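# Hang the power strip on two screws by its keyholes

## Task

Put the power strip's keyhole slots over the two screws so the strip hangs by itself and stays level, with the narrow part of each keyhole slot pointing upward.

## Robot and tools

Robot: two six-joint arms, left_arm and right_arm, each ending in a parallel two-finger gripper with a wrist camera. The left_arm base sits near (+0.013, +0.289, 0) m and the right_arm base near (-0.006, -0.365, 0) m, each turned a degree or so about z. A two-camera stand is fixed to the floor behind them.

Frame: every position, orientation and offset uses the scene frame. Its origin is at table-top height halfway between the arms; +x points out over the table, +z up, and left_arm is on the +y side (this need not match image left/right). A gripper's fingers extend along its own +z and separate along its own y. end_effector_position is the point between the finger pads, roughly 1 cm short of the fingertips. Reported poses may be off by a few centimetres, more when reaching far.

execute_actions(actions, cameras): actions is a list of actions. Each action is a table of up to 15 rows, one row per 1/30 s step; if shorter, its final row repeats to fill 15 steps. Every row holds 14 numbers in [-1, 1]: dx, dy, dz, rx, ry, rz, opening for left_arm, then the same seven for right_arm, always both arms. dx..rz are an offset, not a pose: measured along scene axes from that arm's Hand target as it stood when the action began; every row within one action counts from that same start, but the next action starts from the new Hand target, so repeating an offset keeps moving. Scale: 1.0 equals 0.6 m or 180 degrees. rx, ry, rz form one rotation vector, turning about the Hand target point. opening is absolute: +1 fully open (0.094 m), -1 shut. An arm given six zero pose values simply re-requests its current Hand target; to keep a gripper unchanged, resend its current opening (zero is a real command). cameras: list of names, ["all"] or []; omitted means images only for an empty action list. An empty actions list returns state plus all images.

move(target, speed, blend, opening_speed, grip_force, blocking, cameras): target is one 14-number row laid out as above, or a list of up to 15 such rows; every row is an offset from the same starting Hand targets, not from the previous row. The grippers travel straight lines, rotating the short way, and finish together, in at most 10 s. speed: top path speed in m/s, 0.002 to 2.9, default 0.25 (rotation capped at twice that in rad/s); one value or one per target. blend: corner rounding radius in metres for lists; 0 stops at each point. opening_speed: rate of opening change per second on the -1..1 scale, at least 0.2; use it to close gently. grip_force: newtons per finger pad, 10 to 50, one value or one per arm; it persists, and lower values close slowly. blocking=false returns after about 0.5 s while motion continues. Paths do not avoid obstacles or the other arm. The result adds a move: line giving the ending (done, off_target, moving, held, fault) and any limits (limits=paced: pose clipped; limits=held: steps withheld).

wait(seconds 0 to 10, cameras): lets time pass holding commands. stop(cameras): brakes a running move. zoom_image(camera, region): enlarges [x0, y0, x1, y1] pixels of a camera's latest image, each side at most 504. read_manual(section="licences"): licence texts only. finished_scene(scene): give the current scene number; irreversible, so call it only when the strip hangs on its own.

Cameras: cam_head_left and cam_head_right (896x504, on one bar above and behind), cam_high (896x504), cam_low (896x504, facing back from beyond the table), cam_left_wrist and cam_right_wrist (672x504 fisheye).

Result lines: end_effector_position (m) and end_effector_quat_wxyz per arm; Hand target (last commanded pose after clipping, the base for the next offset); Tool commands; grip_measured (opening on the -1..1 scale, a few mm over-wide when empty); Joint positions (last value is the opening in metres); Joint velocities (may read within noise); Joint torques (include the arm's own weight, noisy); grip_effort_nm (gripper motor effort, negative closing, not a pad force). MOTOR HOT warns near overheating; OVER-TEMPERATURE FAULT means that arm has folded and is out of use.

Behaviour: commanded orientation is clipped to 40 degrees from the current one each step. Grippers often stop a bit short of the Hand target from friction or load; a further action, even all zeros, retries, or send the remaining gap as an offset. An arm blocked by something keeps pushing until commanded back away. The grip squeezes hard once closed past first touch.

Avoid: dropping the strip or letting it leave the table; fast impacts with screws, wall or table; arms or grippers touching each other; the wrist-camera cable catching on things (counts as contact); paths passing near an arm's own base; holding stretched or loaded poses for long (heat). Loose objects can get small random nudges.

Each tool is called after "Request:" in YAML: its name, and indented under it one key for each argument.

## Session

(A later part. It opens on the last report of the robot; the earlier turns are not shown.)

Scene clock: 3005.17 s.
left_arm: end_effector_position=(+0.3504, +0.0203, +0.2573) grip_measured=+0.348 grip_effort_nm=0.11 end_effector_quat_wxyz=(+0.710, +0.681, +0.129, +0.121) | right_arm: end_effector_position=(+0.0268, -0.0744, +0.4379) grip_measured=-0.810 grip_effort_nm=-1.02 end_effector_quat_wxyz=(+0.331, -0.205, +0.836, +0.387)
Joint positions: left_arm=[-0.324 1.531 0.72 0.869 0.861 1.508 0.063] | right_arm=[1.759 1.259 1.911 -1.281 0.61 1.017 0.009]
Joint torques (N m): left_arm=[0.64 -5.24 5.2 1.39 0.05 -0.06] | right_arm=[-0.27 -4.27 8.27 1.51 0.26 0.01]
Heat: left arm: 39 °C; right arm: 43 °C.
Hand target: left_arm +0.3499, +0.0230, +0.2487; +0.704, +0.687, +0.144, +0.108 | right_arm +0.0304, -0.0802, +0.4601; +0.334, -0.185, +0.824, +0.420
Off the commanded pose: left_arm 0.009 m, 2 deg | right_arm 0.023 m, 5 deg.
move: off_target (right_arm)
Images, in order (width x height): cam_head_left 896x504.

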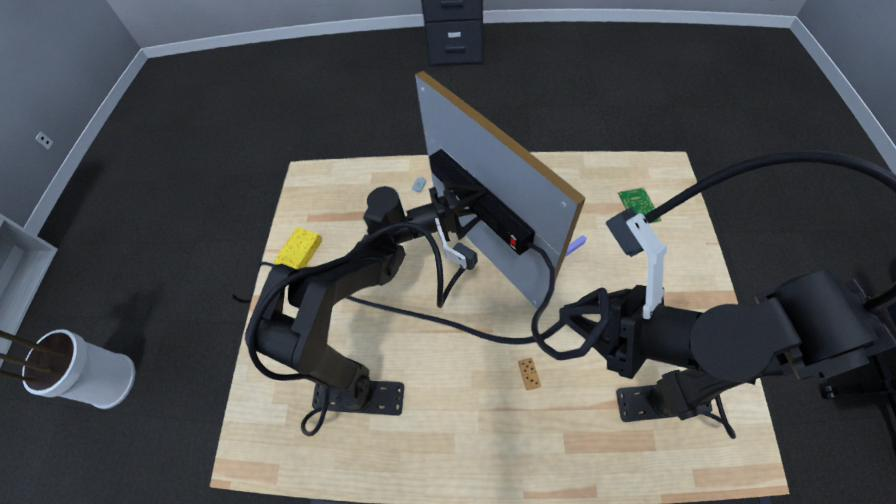

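Request:
move:
  target: [0,0,0,0,0,0,0.35,0,-0.03,-0.3,0,0,0,-1]
  speed: 0.12
  cameras: ["cam_head_left","cam_high"]

Request:
zoom_image:
  camera: "cam_head_left"
  region: [420, 130, 460, 170]

Request:
zoom_image:
  camera: "cam_head_left"
  region: [510, 210, 550, 250]

Scene clock: 3015.00 s.
left_arm: end_effector_position=(+0.3504, +0.0203, +0.2572) grip_measured=+0.348 grip_effort_nm=0.11 end_effector_quat_wxyz=(+0.710, +0.681, +0.130, +0.121) | right_arm: end_effector_position=(+0.0318, -0.1000, +0.2703) grip_measured=-0.810 grip_effort_nm=-1.02 end_effector_quat_wxyz=(+0.334, -0.199, +0.832, +0.396)
Joint positions: left_arm=[-0.324 1.531 0.72 0.869 0.861 1.508 0.063] | right_arm=[1.777 0.785 0.906 -0.734 0.631 1.027 0.009]
Joint torques (N m): left_arm=[0.5 -5.48 5.12 1.38 0.05 -0.03] | right_arm=[0.88 -1.89 6.91 1.63 0.32 0.11]
Heat: left arm: 40 °C; right arm: 43 °C.
Hand target: left_arm +0.3499, +0.0230, +0.2486; +0.704, +0.687, +0.144, +0.108 | right_arm +0.0304, -0.0981, +0.2801; +0.334, -0.185, +0.824, +0.420
Off the commanded pose: left_arm 0.009 m, 2 deg | right_arm 0.010 m, 3 deg.
move: off_target (right_arm)
Images, in order (width x height): cam_head_left 896x504, cam_high 896x504.

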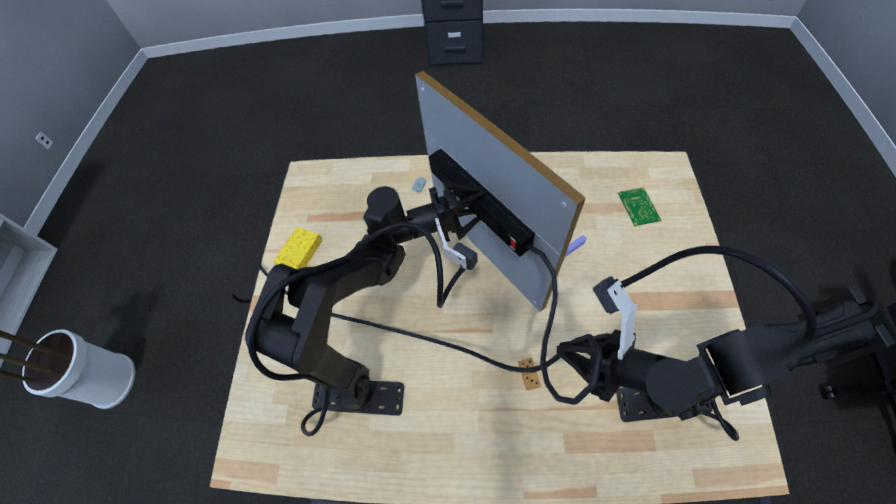

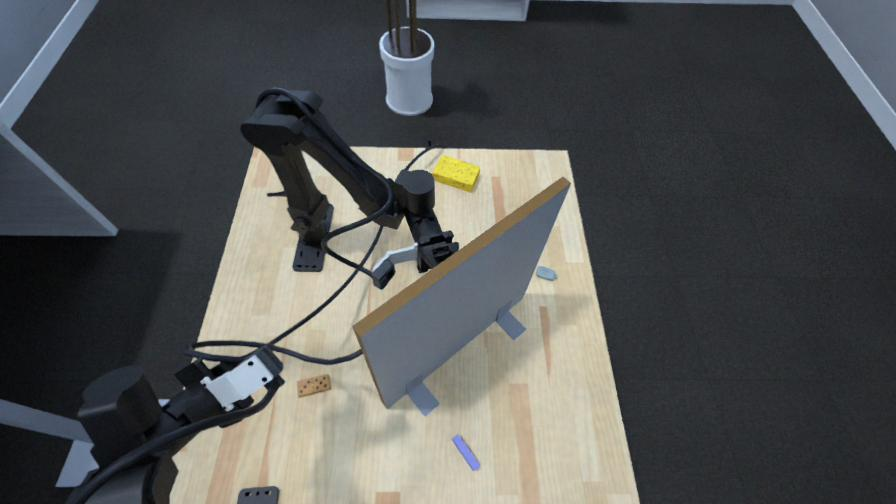

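Scaled by 12.600 from the camera's 896x504 image, which has a finer 1280x720 frame.

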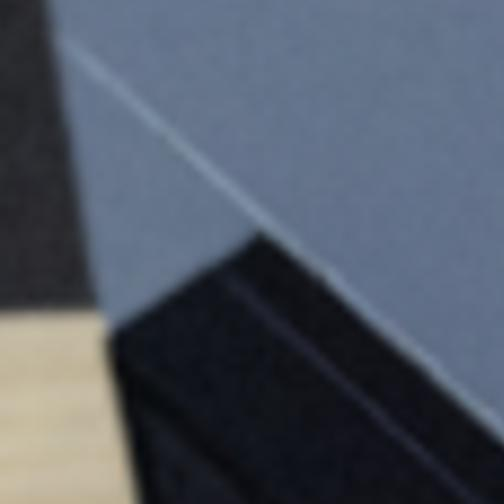

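Scaled by 12.600 from the camera's 896x504 image, which has a finer 1280x720 frame.

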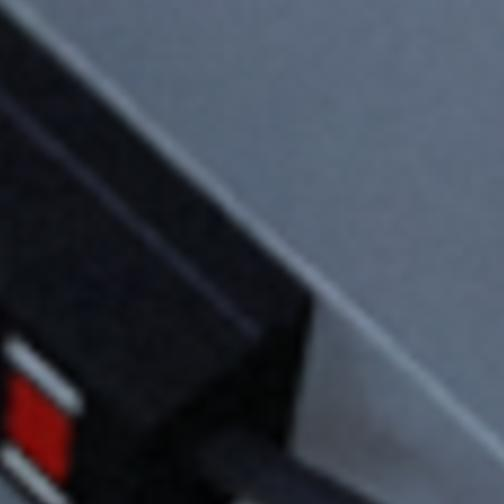

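Request:
move:
  target: [0,0,-0.012,0,0,0,0.95,0,0,0,0,0,0,-1]
  opening_speed: 0.6
  speed: 0.03

Request:
move:
  target: [-0.01,0.0125,-0.005,0,0,0,0.95,0,0,0,0,0,0,-1]
  speed: 0.03
  cameras: ["cam_head_left"]

Request:
zoom_image:
  camera: "cam_head_left"
  region: [410, 130, 540, 260]

Scene clock: 3023.27 s.
left_arm: end_effector_position=(+0.3491, +0.0207, +0.2540) grip_measured=+0.948 grip_effort_nm=0.11 end_effector_quat_wxyz=(+0.709, +0.682, +0.131, +0.120) | right_arm: end_effector_position=(+0.0318, -0.1000, +0.2705) grip_measured=-0.810 grip_effort_nm=-1.02 end_effector_quat_wxyz=(+0.334, -0.199, +0.832, +0.396)
Joint positions: left_arm=[-0.324 1.531 0.71 0.874 0.861 1.508 0.092] | right_arm=[1.777 0.785 0.906 -0.733 0.631 1.027 0.009]
Joint torques (N m): left_arm=[0.61 -4.16 4.72 1.74 0.06 -0.05] | right_arm=[0.9 -1.87 6.93 1.63 0.32 0.11]
Heat: left arm: 40 °C; right arm: 42 °C.
Hand target: left_arm +0.3498, +0.0230, +0.2414; +0.704, +0.687, +0.144, +0.108 | right_arm +0.0304, -0.0981, +0.2801; +0.334, -0.185, +0.824, +0.420
Off the commanded pose: left_arm 0.013 m, 2 deg | right_arm 0.010 m, 3 deg.
move: off_target (left_arm, right_arm)

Scene clock: 3024.20 s.
left_arm: end_effector_position=(+0.3469, +0.0276, +0.2423) grip_measured=+0.948 grip_effort_nm=0.11 end_effector_quat_wxyz=(+0.705, +0.686, +0.139, +0.115) | right_arm: end_effector_position=(+0.0318, -0.1000, +0.2705) grip_measured=-0.810 grip_effort_nm=-1.03 end_effector_quat_wxyz=(+0.334, -0.199, +0.832, +0.396)
Joint positions: left_arm=[-0.306 1.531 0.674 0.888 0.875 1.508 0.092] | right_arm=[1.777 0.785 0.906 -0.733 0.631 1.027 0.009]
Joint torques (N m): left_arm=[0.46 -5.55 4.6 1.65 0.03 -0.03] | right_arm=[0.85 -1.88 6.9 1.63 0.32 0.11]
Heat: left arm: 40 °C; right arm: 42 °C.
Hand target: left_arm +0.3439, +0.0306, +0.2384; +0.704, +0.687, +0.144, +0.108 | right_arm +0.0304, -0.0981, +0.2801; +0.334, -0.185, +0.824, +0.420
Off the commanded pose: left_arm 0.006 m, 1 deg | right_arm 0.010 m, 3 deg.
move: off_target (right_arm)
Images, in order (width x height): cam_head_left 896x504.

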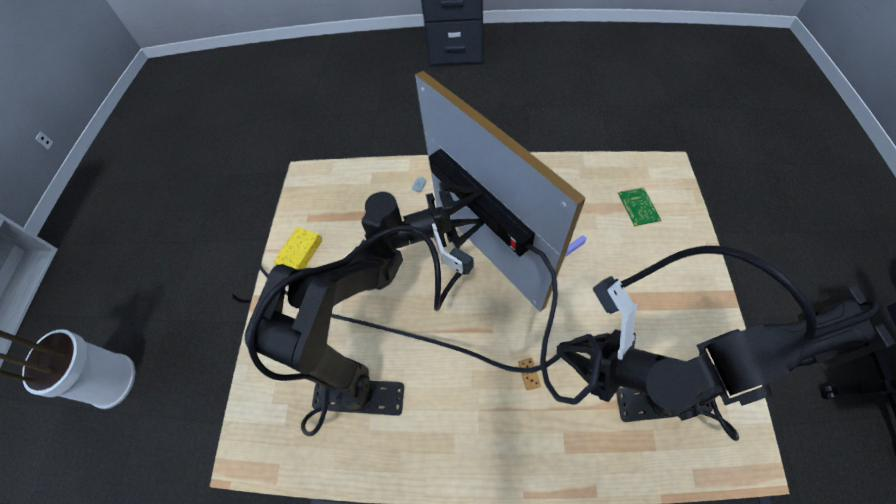

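Scaled by 3.877 from the camera's 896x504 image, which has a finer 1280x720 frame.

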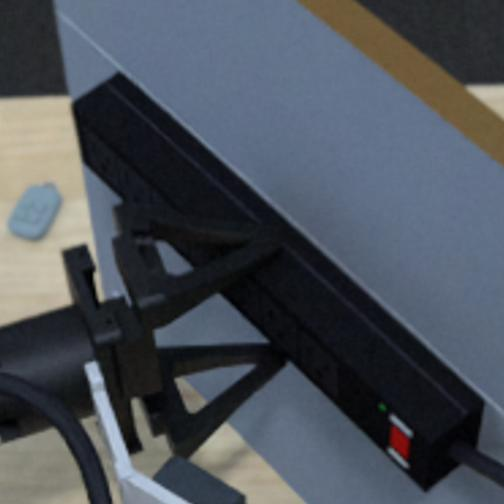

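Request:
move:
  target: [-0.1,0.126,0,0,0,0,0.95,0,0,0,0,0,0,-1]
  speed: 0.08
  cameras: ["cam_head_left","cam_head_right"]

Request:
zoom_image:
  camera: "cam_head_left"
  region: [410, 130, 540, 260]

Scene clock: 3032.30 s.
left_arm: end_effector_position=(+0.2886, +0.1046, +0.2444) grip_measured=+0.948 grip_effort_nm=0.11 end_effector_quat_wxyz=(+0.706, +0.685, +0.128, +0.126) | right_arm: end_effector_position=(+0.0318, -0.1000, +0.2705) grip_measured=-0.810 grip_effort_nm=-1.02 end_effector_quat_wxyz=(+0.334, -0.199, +0.832, +0.396)
Joint positions: left_arm=[-0.05 1.211 0.422 0.857 1.13 1.5 0.092] | right_arm=[1.777 0.785 0.906 -0.733 0.631 1.027 0.009]
Joint torques (N m): left_arm=[0.42 -3.86 4.68 1.16 0.09 -0.18] | right_arm=[0.88 -1.89 6.9 1.63 0.32 0.11]
Heat: left arm: 40 °C; right arm: 41 °C.
Hand target: left_arm +0.2839, +0.1061, +0.2383; +0.704, +0.687, +0.144, +0.108 | right_arm +0.0304, -0.0981, +0.2801; +0.334, -0.185, +0.824, +0.420
Off the commanded pose: left_arm 0.008 m, 3 deg | right_arm 0.010 m, 3 deg.
move: off_target (left_arm, right_arm)
Images, in order (width x height): cam_head_left 896x504, cam_head_right 896x504.

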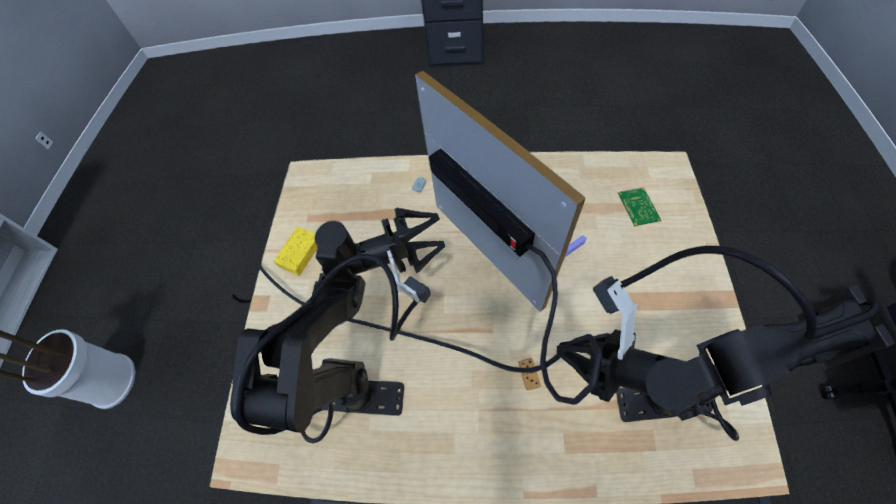

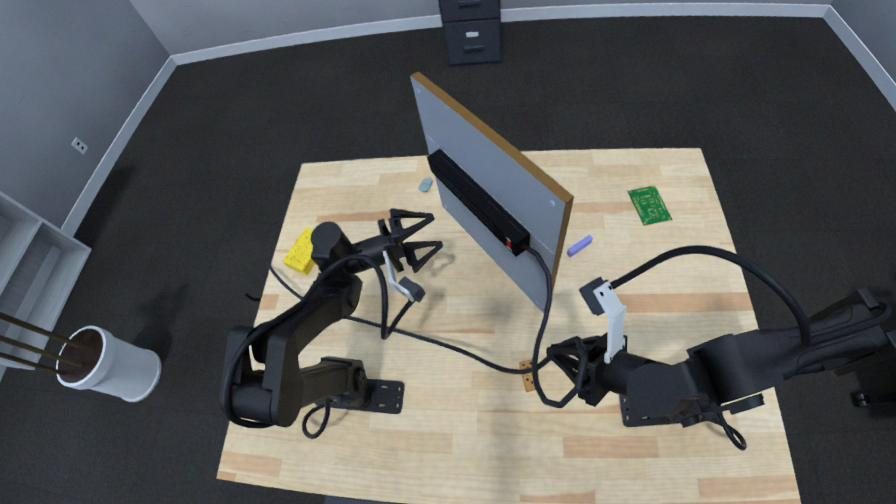

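Scaled by 3.877 from the camera's 896x504 image, which has a finer 1280x720 frame.

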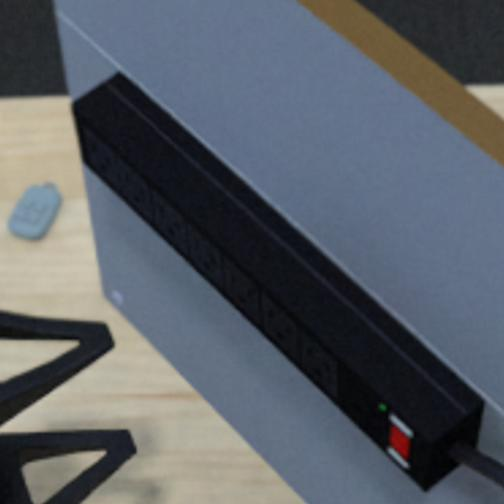

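Request:
move:
  target: [0,0,0,0,0,0,0.95,0.03,-0.02,-0.36,0,0,0,-1]
  speed: 0.12
  cameras: ["cam_head_left"]

Request:
zoom_image:
  camera: "cam_head_left"
  region: [410, 130, 540, 260]

Scene clock: 3040.77 s.
left_arm: end_effector_position=(+0.2885, +0.1045, +0.2442) grip_measured=+0.948 grip_effort_nm=0.11 end_effector_quat_wxyz=(+0.706, +0.685, +0.128, +0.125) | right_arm: end_effector_position=(+0.0466, -0.1096, +0.0651) grip_measured=-0.810 grip_effort_nm=-1.02 end_effector_quat_wxyz=(+0.327, -0.181, +0.827, +0.420)
Joint positions: left_arm=[-0.05 1.211 0.422 0.856 1.131 1.5 0.092] | right_arm=[1.666 0.757 0.014 0.217 0.532 0.98 0.009]
Joint torques (N m): left_arm=[0.42 -4 4.71 1.19 0.08 -0.14] | right_arm=[-0.43 0.24 6.24 1.58 0.16 -0.17]
Heat: left arm: 39 °C; right arm: 41 °C.
Hand target: left_arm +0.2839, +0.1061, +0.2383; +0.704, +0.687, +0.144, +0.108 | right_arm +0.0484, -0.1102, +0.0641; +0.334, -0.185, +0.824, +0.420
Off the commanded pose: left_arm 0.008 m, 3 deg | right_arm 0.002 m, 1 deg.
move: off_target (left_arm)
Images, in order (width x height): cam_head_left 896x504.

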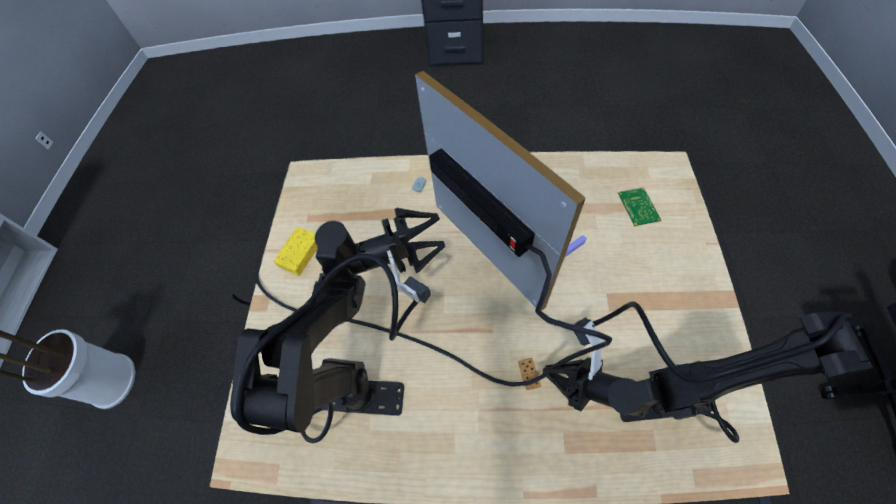

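Scaled by 3.877 from the camera's 896x504 image, which has a finer 1280x720 frame.

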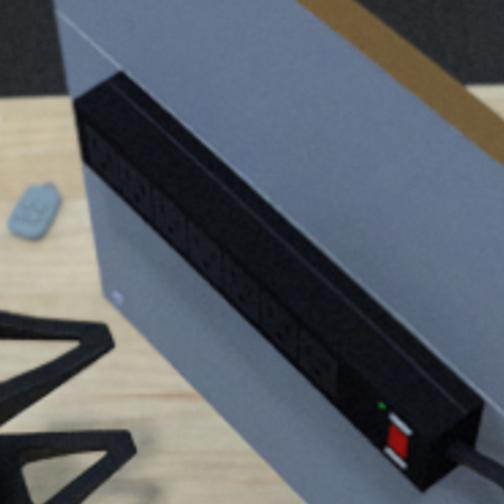

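Request:
move:
  target: [0,0,0,0,0,0,0.95,0,0,-0.02,0,0,0,-0.2]
  opening_speed: 0.3
  speed: 0.03
  cameras: ["cam_head_left","cam_right_wrist"]

Request:
zoom_image:
  camera: "cam_head_left"
  region: [480, 200, 660, 420]

Scene clock: 3047.57 s.
left_arm: end_effector_position=(+0.2885, +0.1045, +0.2442) grip_measured=+0.948 grip_effort_nm=0.11 end_effector_quat_wxyz=(+0.706, +0.685, +0.128, +0.125) | right_arm: end_effector_position=(+0.0450, -0.1096, +0.0507) grip_measured=-0.202 grip_effort_nm=0.12 end_effector_quat_wxyz=(+0.322, -0.189, +0.834, +0.407)
Joint positions: left_arm=[-0.05 1.211 0.422 0.856 1.131 1.5 0.092] | right_arm=[1.666 0.864 -0.004 0.306 0.522 0.982 0.037]
Joint torques (N m): left_arm=[0.59 -3.82 4.64 1.17 0.07 -0.15] | right_arm=[-0.1 -0.24 6.24 1.54 0.35 -0.03]
Heat: left arm: 39 °C; right arm: 42 °C.
Hand target: left_arm +0.2839, +0.1061, +0.2383; +0.704, +0.687, +0.144, +0.108 | right_arm +0.0484, -0.1102, +0.0520; +0.334, -0.185, +0.824, +0.420
Off the commanded pose: left_arm 0.008 m, 3 deg | right_arm 0.004 m, 2 deg.
joint sent to its limit (right arm) — joint 3 (elbow), lower limit, where the elbow is as bent as it goes. The joint targets still meet the commanded pose.
move: off_target (left_arm)
camera_calibration:
cam_right_wrist: T_world_to_cam=[[0.574289, -0.561167, -0.596057, -0.0529268], [-0.809353, -0.498625, -0.310358, 0.0390691], [-0.123046, 0.660655, -0.740536, 0.221207], [0, 0, 0, 1]] pos_world=[0.0892347, -0.156362, 0.14439]
Images, in order (width x height): cam_head_left 896x504, cam_right_wrist 672x504.

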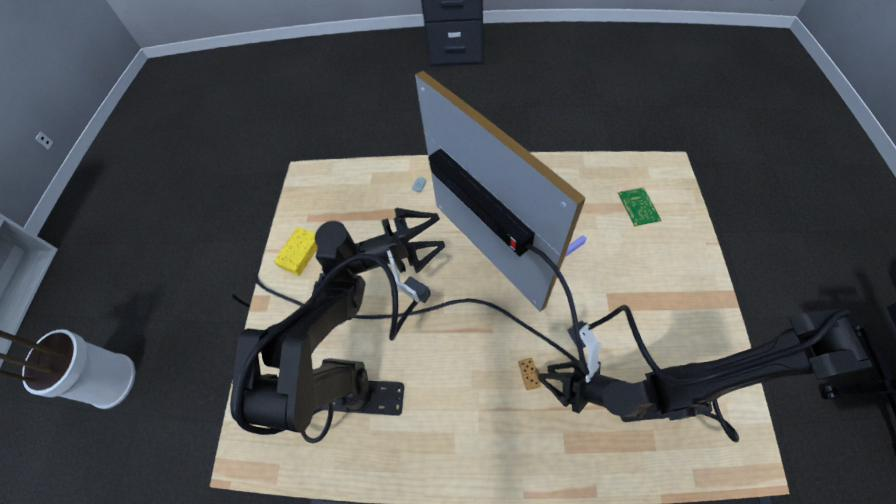

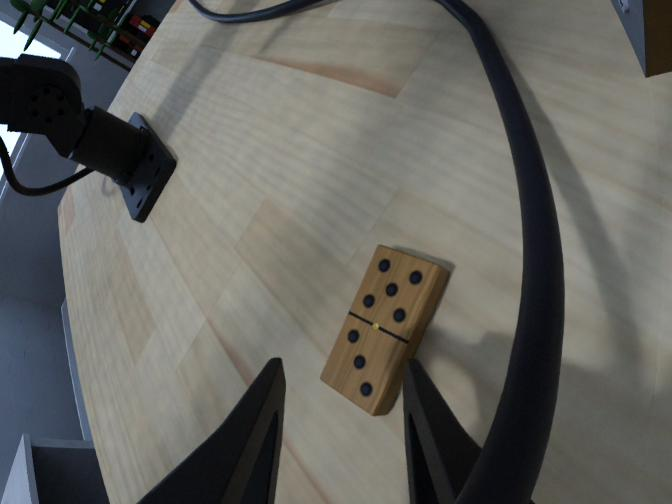

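Scaled by 2.291 from the camera's 896x504 image, which has a finer 1280x720 frame.

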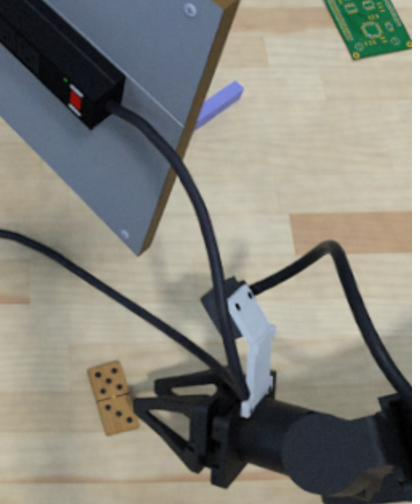

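Request:
move:
  target:
    - [0,0,0,0,0,0,0.95,0,-0.07,0.03,0,0,0,-0.2]
    - [0,0,0,0,0,0,0.95,-0.02,-0.14,0.12,0,0,0,-0.2]
  speed: 0.05
  blend: [0.02, 0]
  cameras: ["cam_head_left","cam_right_wrist"]

Request:
zoom_image:
  camera: "cam_head_left"
  region: [480, 200, 660, 420]

Request:
zoom_image:
  camera: "cam_head_left"
  region: [410, 130, 540, 260]

Scene clock: 3058.67 s.
left_arm: end_effector_position=(+0.2885, +0.1045, +0.2442) grip_measured=+0.948 grip_effort_nm=0.11 end_effector_quat_wxyz=(+0.706, +0.685, +0.128, +0.125) | right_arm: end_effector_position=(+0.0436, -0.1305, +0.0738) grip_measured=-0.202 grip_effort_nm=0.12 end_effector_quat_wxyz=(+0.317, -0.184, +0.819, +0.441)
Joint positions: left_arm=[-0.05 1.211 0.422 0.856 1.131 1.5 0.092] | right_arm=[1.678 0.343 -0.004 -0.142 0.511 0.982 0.037]
Joint torques (N m): left_arm=[0.5 -3.85 4.74 1.19 0.04 -0.16] | right_arm=[-0.01 1.74 7.77 1.43 0.31 0.01]
Heat: left arm: 38 °C; right arm: 42 °C.
Hand target: left_arm +0.2839, +0.1061, +0.2383; +0.704, +0.687, +0.144, +0.108 | right_arm +0.0462, -0.1306, +0.0750; +0.323, -0.179, +0.818, +0.440 (not the last commanded pose)
Off the commanded pose: left_arm 0.008 m, 3 deg | right_arm 0.082 m, 3 deg.
move: held (right_arm; a check stopped the path), off_target (left_arm); path passed 0 of 2 targets; limits=held
pose unreachable (right arm): on one or more control steps of this call, first in action 0 (counted from 0), this arm could not follow its commanded pose, so it was not sent that pose on those steps. It may still have moved: this result reports where it is.
cause: moving toward the commanded pose would bring two parts of the arm too close to each other (its upper arm (the part past joint 2) and its wrist (the part past joint 5), with joints 3 (elbow) to 5 (wrist yaw) between them, 4 mm apart when it was first held).
camera_calibration:
cam_right_wrist: T_world_to_cam=[[0.575637, -0.504744, -0.643332, -0.0393067], [-0.803846, -0.49354, -0.33204, 0.0367553], [-0.149915, 0.708274, -0.689836, 0.25556], [0, 0, 0, 1]] pos_world=[0.0904841, -0.182706, 0.163211]
Images, in order (width x height): cam_head_left 896x504, cam_right_wrist 672x504.

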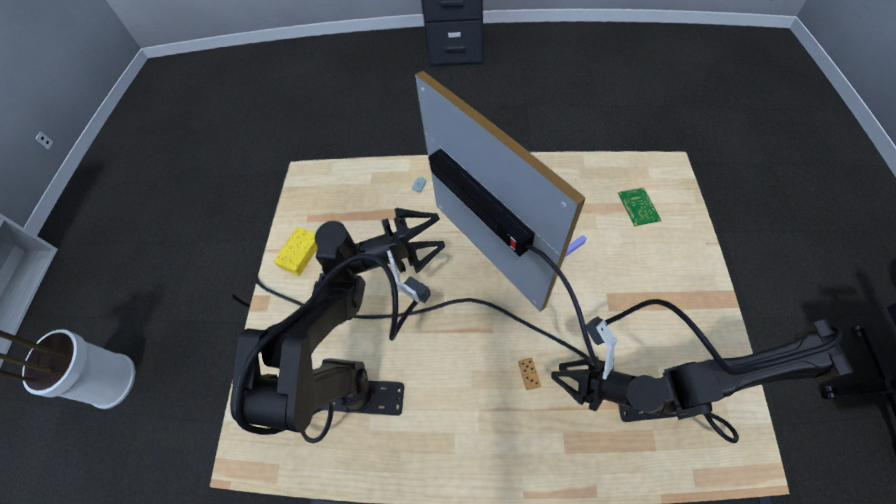

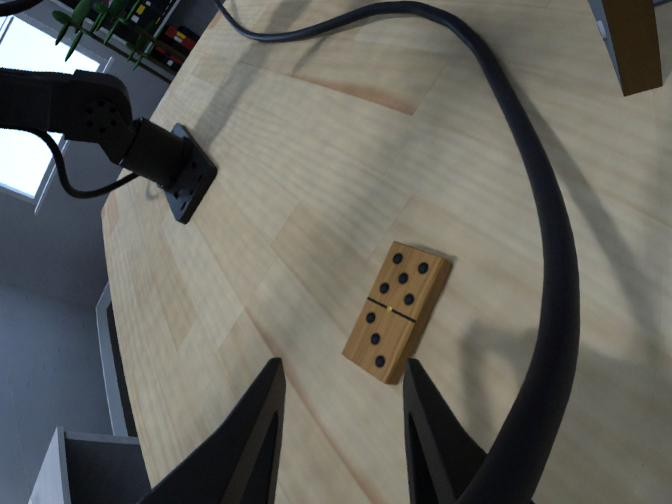

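Scaled by 2.291 from the camera's 896x504 image, which has a finer 1280x720 frame.

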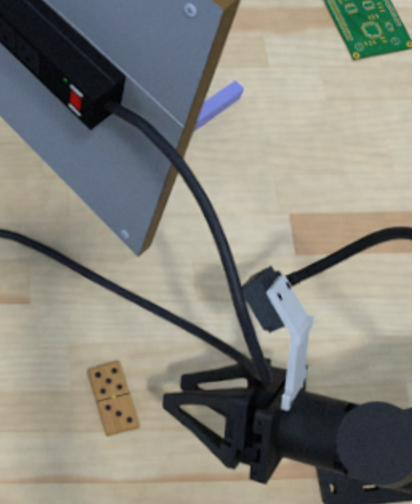

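Scaled by 3.877 from the camera's 896x504 image, which has a finer 1280x720 frame.

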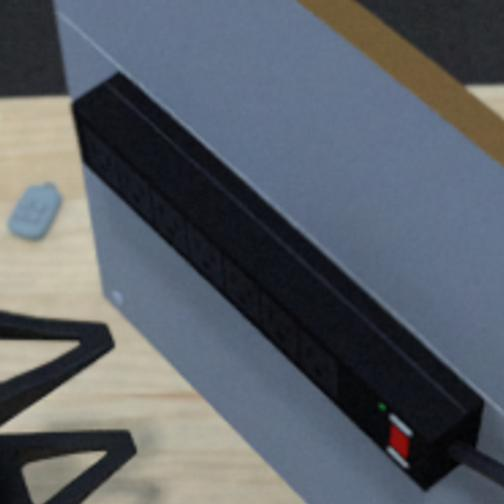

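Request:
move:
  target: [0,0,0,0,0,0,0.95,0,0.0,0.17,0,0,0,-0.2]
  speed: 0.06
  cameras: ["cam_head_left","cam_right_wrist"]

Request:
zoom_image:
  camera: "cam_head_left"
  region: [480, 200, 660, 420]

Scene clock: 3075.43 s.
left_arm: end_effector_position=(+0.2885, +0.1045, +0.2442) grip_measured=+0.948 grip_effort_nm=0.11 end_effector_quat_wxyz=(+0.706, +0.685, +0.128, +0.125) | right_arm: end_effector_position=(+0.0424, -0.1321, +0.1601) grip_measured=-0.202 grip_effort_nm=0.12 end_effector_quat_wxyz=(+0.312, -0.192, +0.825, +0.430)
Joint positions: left_arm=[-0.05 1.211 0.422 0.856 1.131 1.5 0.092] | right_arm=[1.678 0.4 0.368 -0.489 0.502 0.982 0.037]
Joint torques (N m): left_arm=[0.59 -3.92 4.55 1.18 0.05 -0.17] | right_arm=[0.06 1.73 10.66 1.37 0.41 0.02]
Heat: left arm: 37 °C; right arm: 42 °C.
Hand target: left_arm +0.2839, +0.1061, +0.2383; +0.704, +0.687, +0.144, +0.108 | right_arm +0.0462, -0.1306, +0.1769; +0.323, -0.179, +0.818, +0.440
Off the commanded pose: left_arm 0.008 m, 3 deg | right_arm 0.017 m, 2 deg.
move: off_target (left_arm, right_arm)
camera_calibration:
cam_right_wrist: T_world_to_cam=[[0.580329, -0.520179, -0.626604, 0.011226], [-0.799436, -0.510611, -0.31651, 0.0586621], [-0.155309, 0.68461, -0.712172, 0.316716], [0, 0, 0, 1]] pos_world=[0.0895706, -0.181034, 0.251157]
Images, in order (width x height): cam_head_left 896x504, cam_right_wrist 672x504.

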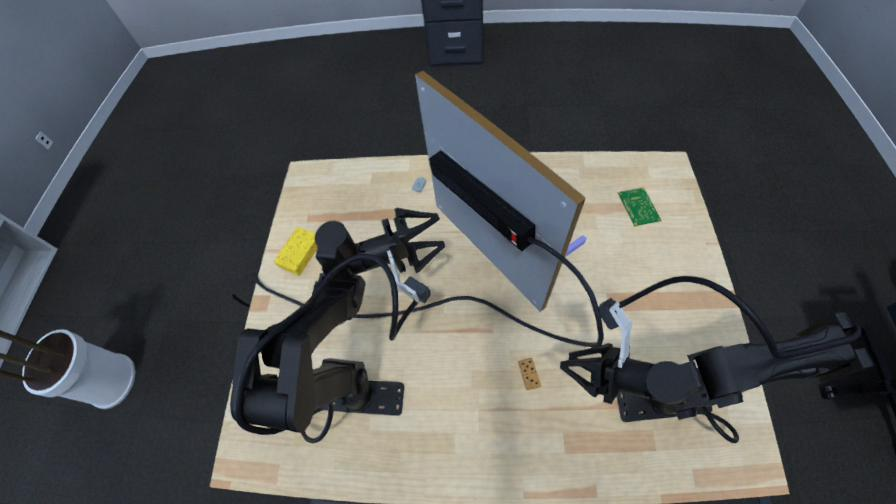

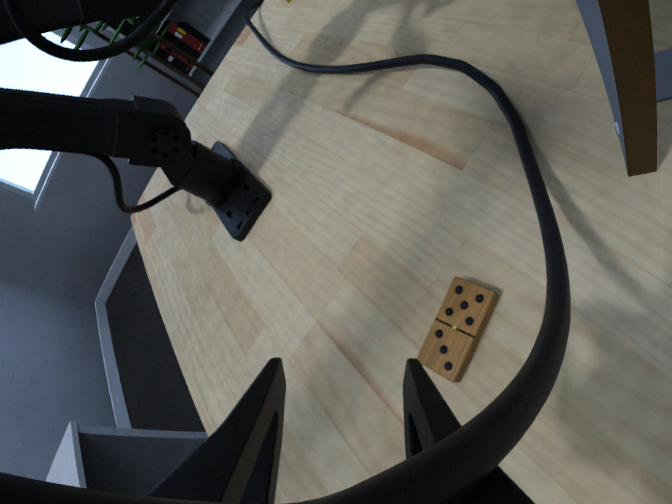

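Scaled by 2.291 from the camera's 896x504 image, which has a finer 1280x720 frame.

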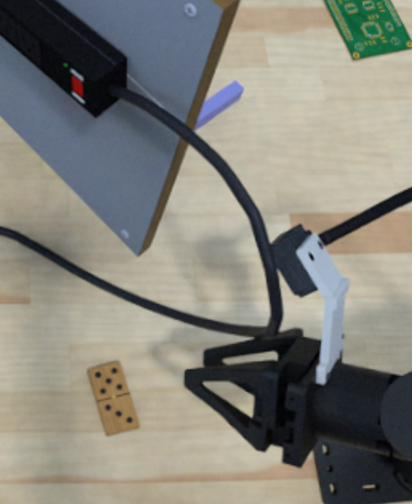

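Request:
move:
  target: [0,0,0,0,0,0,0.95,0,-0.15,0.1,0,0,0,-0.2]
  speed: 0.06
  cameras: ["cam_head_left","cam_right_wrist"]

Request:
zoom_image:
  camera: "cam_head_left"
  region: [480, 200, 700, 420]

Scene clock: 3089.53 s.
left_arm: end_effector_position=(+0.2885, +0.1045, +0.2442) grip_measured=+0.948 grip_effort_nm=0.11 end_effector_quat_wxyz=(+0.706, +0.685, +0.128, +0.125) | right_arm: end_effector_position=(+0.0419, -0.2145, +0.2299) grip_measured=-0.202 grip_effort_nm=0.12 end_effector_quat_wxyz=(+0.273, -0.214, +0.830, +0.436)
Joint positions: left_arm=[-0.05 1.211 0.422 0.856 1.131 1.5 0.092] | right_arm=[2.065 0.247 0.779 -1.217 0.732 1.258 0.037]
Joint torques (N m): left_arm=[0.49 -3.9 4.68 1.17 0.06 -0.14] | right_arm=[-0.58 1.98 7.6 0.98 0.35 -0.05]
Heat: left arm: 37 °C; right arm: 41 °C.
Hand target: left_arm +0.2839, +0.1061, +0.2383; +0.704, +0.687, +0.144, +0.108 | right_arm +0.0463, -0.2206, +0.2370; +0.323, -0.179, +0.818, +0.440
Off the commanded pose: left_arm 0.008 m, 3 deg | right_arm 0.010 m, 7 deg.
move: off_target (left_arm, right_arm)
camera_calibration:
cam_right_wrist: T_world_to_cam=[[0.58332, -0.493112, -0.645429, 0.022302], [-0.776037, -0.572948, -0.263624, 0.0117967], [-0.239801, 0.654654, -0.716885, 0.421033], [0, 0, 0, 1]] pos_world=[0.0971097, -0.257875, 0.319337]
Images, in order (width x height): cam_head_left 896x504, cam_right_wrist 672x504.

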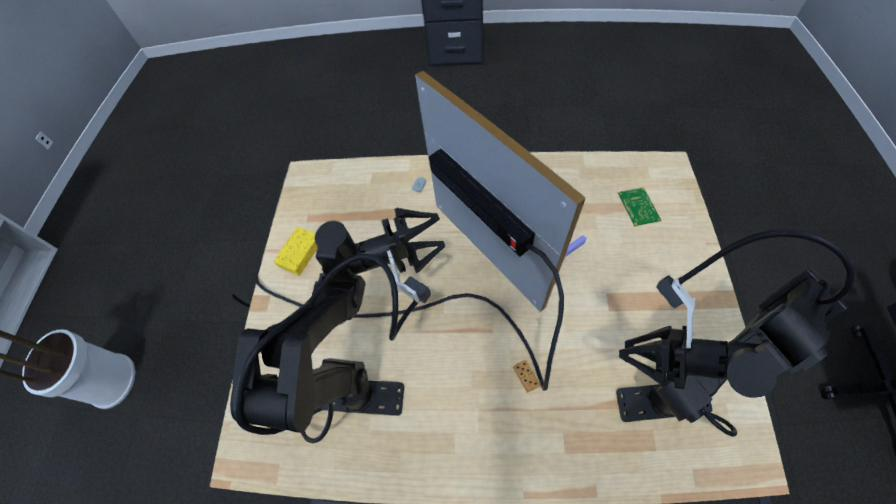

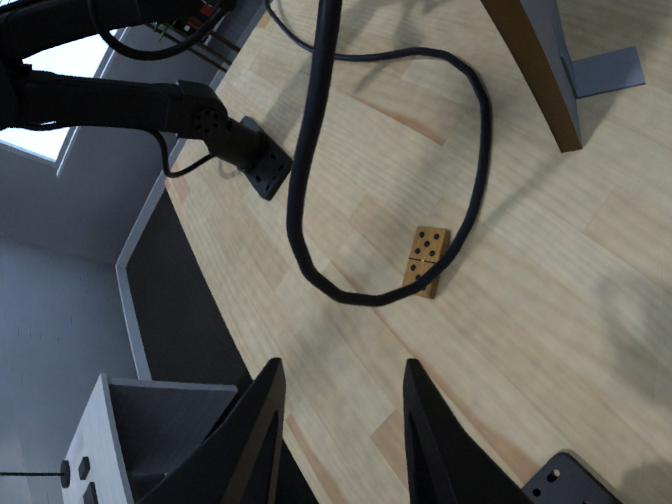

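Scaled by 2.291 from the camera's 896x504 image, which has a finer 1280x720 frame.

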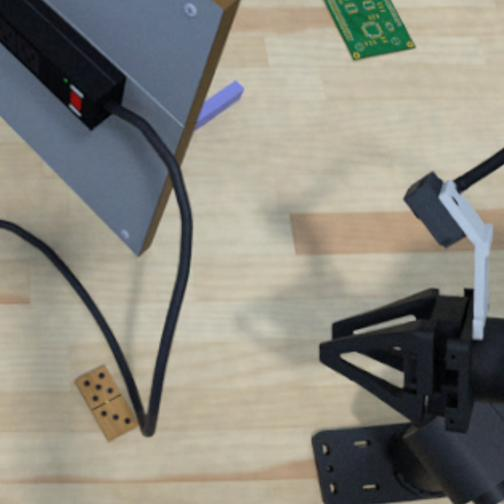

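Cord is free. Check strip level and settle.

Request:
wait:
  seconds: 1.5
  cameras: ["cam_head_left","cam_head_right"]

Request:
zoom_image:
  camera: "cam_head_left"
  region: [420, 130, 460, 170]

Request:
zoom_image:
  camera: "cam_head_left"
  region: [510, 210, 550, 250]

Request:
zoom_image:
  camera: "cam_head_left"
  region: [410, 130, 560, 280]

Scene clock: 3094.90 s.
left_arm: end_effector_position=(+0.2885, +0.1045, +0.2442) grip_measured=+0.948 grip_effort_nm=0.11 end_effector_quat_wxyz=(+0.706, +0.685, +0.128, +0.125) | right_arm: end_effector_position=(+0.0418, -0.2145, +0.2298) grip_measured=-0.202 grip_effort_nm=0.12 end_effector_quat_wxyz=(+0.273, -0.214, +0.830, +0.436)
Joint positions: left_arm=[-0.05 1.211 0.422 0.856 1.131 1.5 0.092] | right_arm=[2.065 0.247 0.779 -1.217 0.731 1.258 0.037]
Joint torques (N m): left_arm=[0.51 -3.88 4.64 1.18 0.07 -0.16] | right_arm=[-0.58 1.98 7.57 0.98 0.34 -0.06]
Heat: left arm: 37 °C; right arm: 40 °C.
Hand target: left_arm +0.2839, +0.1061, +0.2383; +0.704, +0.687, +0.144, +0.108 | right_arm +0.0462, -0.2206, +0.2370; +0.323, -0.179, +0.818, +0.440
Tool commands: left_gripper/opening=+0.95 right_gripper/opening=-0.2
Off the commanded pose: left_arm 0.008 m, 3 deg | right_arm 0.010 m, 7 deg.
wait: 1.50 s; at rest from the start
Images, in order (width x height): cam_head_left 896x504, cam_head_right 896x504.

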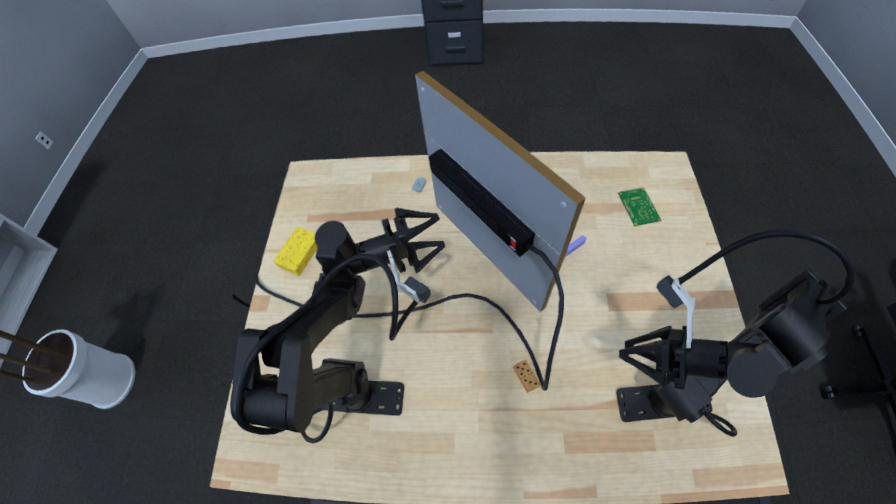

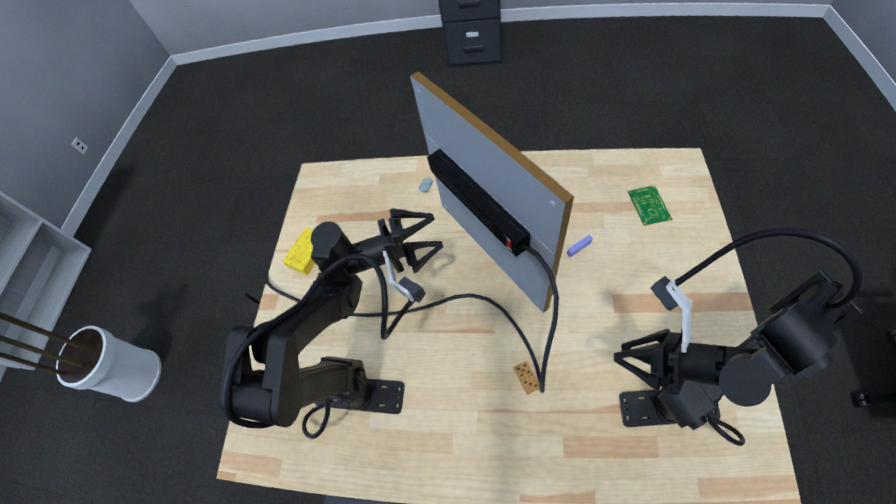

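Scaled by 12.600 from the camera's 896x504 image, which has a finer 1280x720 frame.

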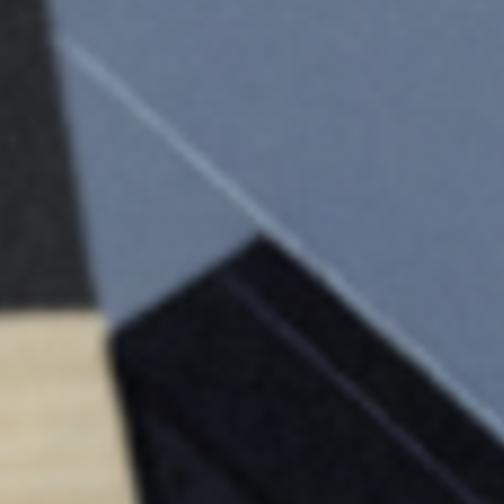

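Scaled by 12.600 from the camera's 896x504 image, which has a finer 1280x720 frame.

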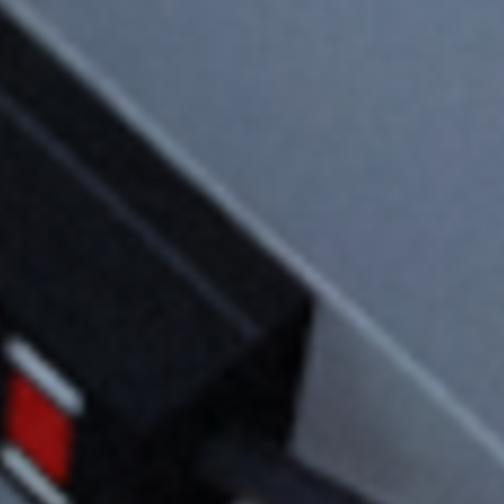

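Scaled by 3.360 from the camera's 896x504 image, which has a finer 1280x720 frame.

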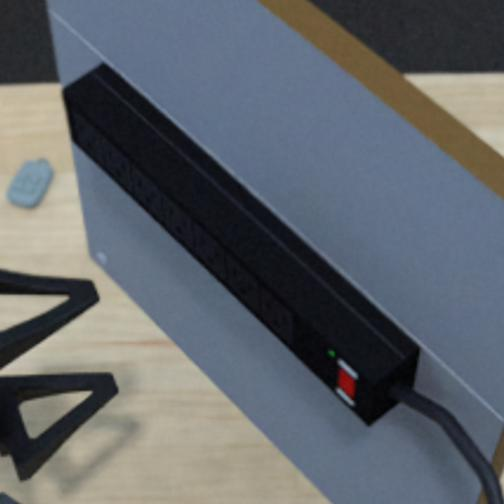

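Request:
finished_scene:
  scene: 2

The scene is finished: the task was done.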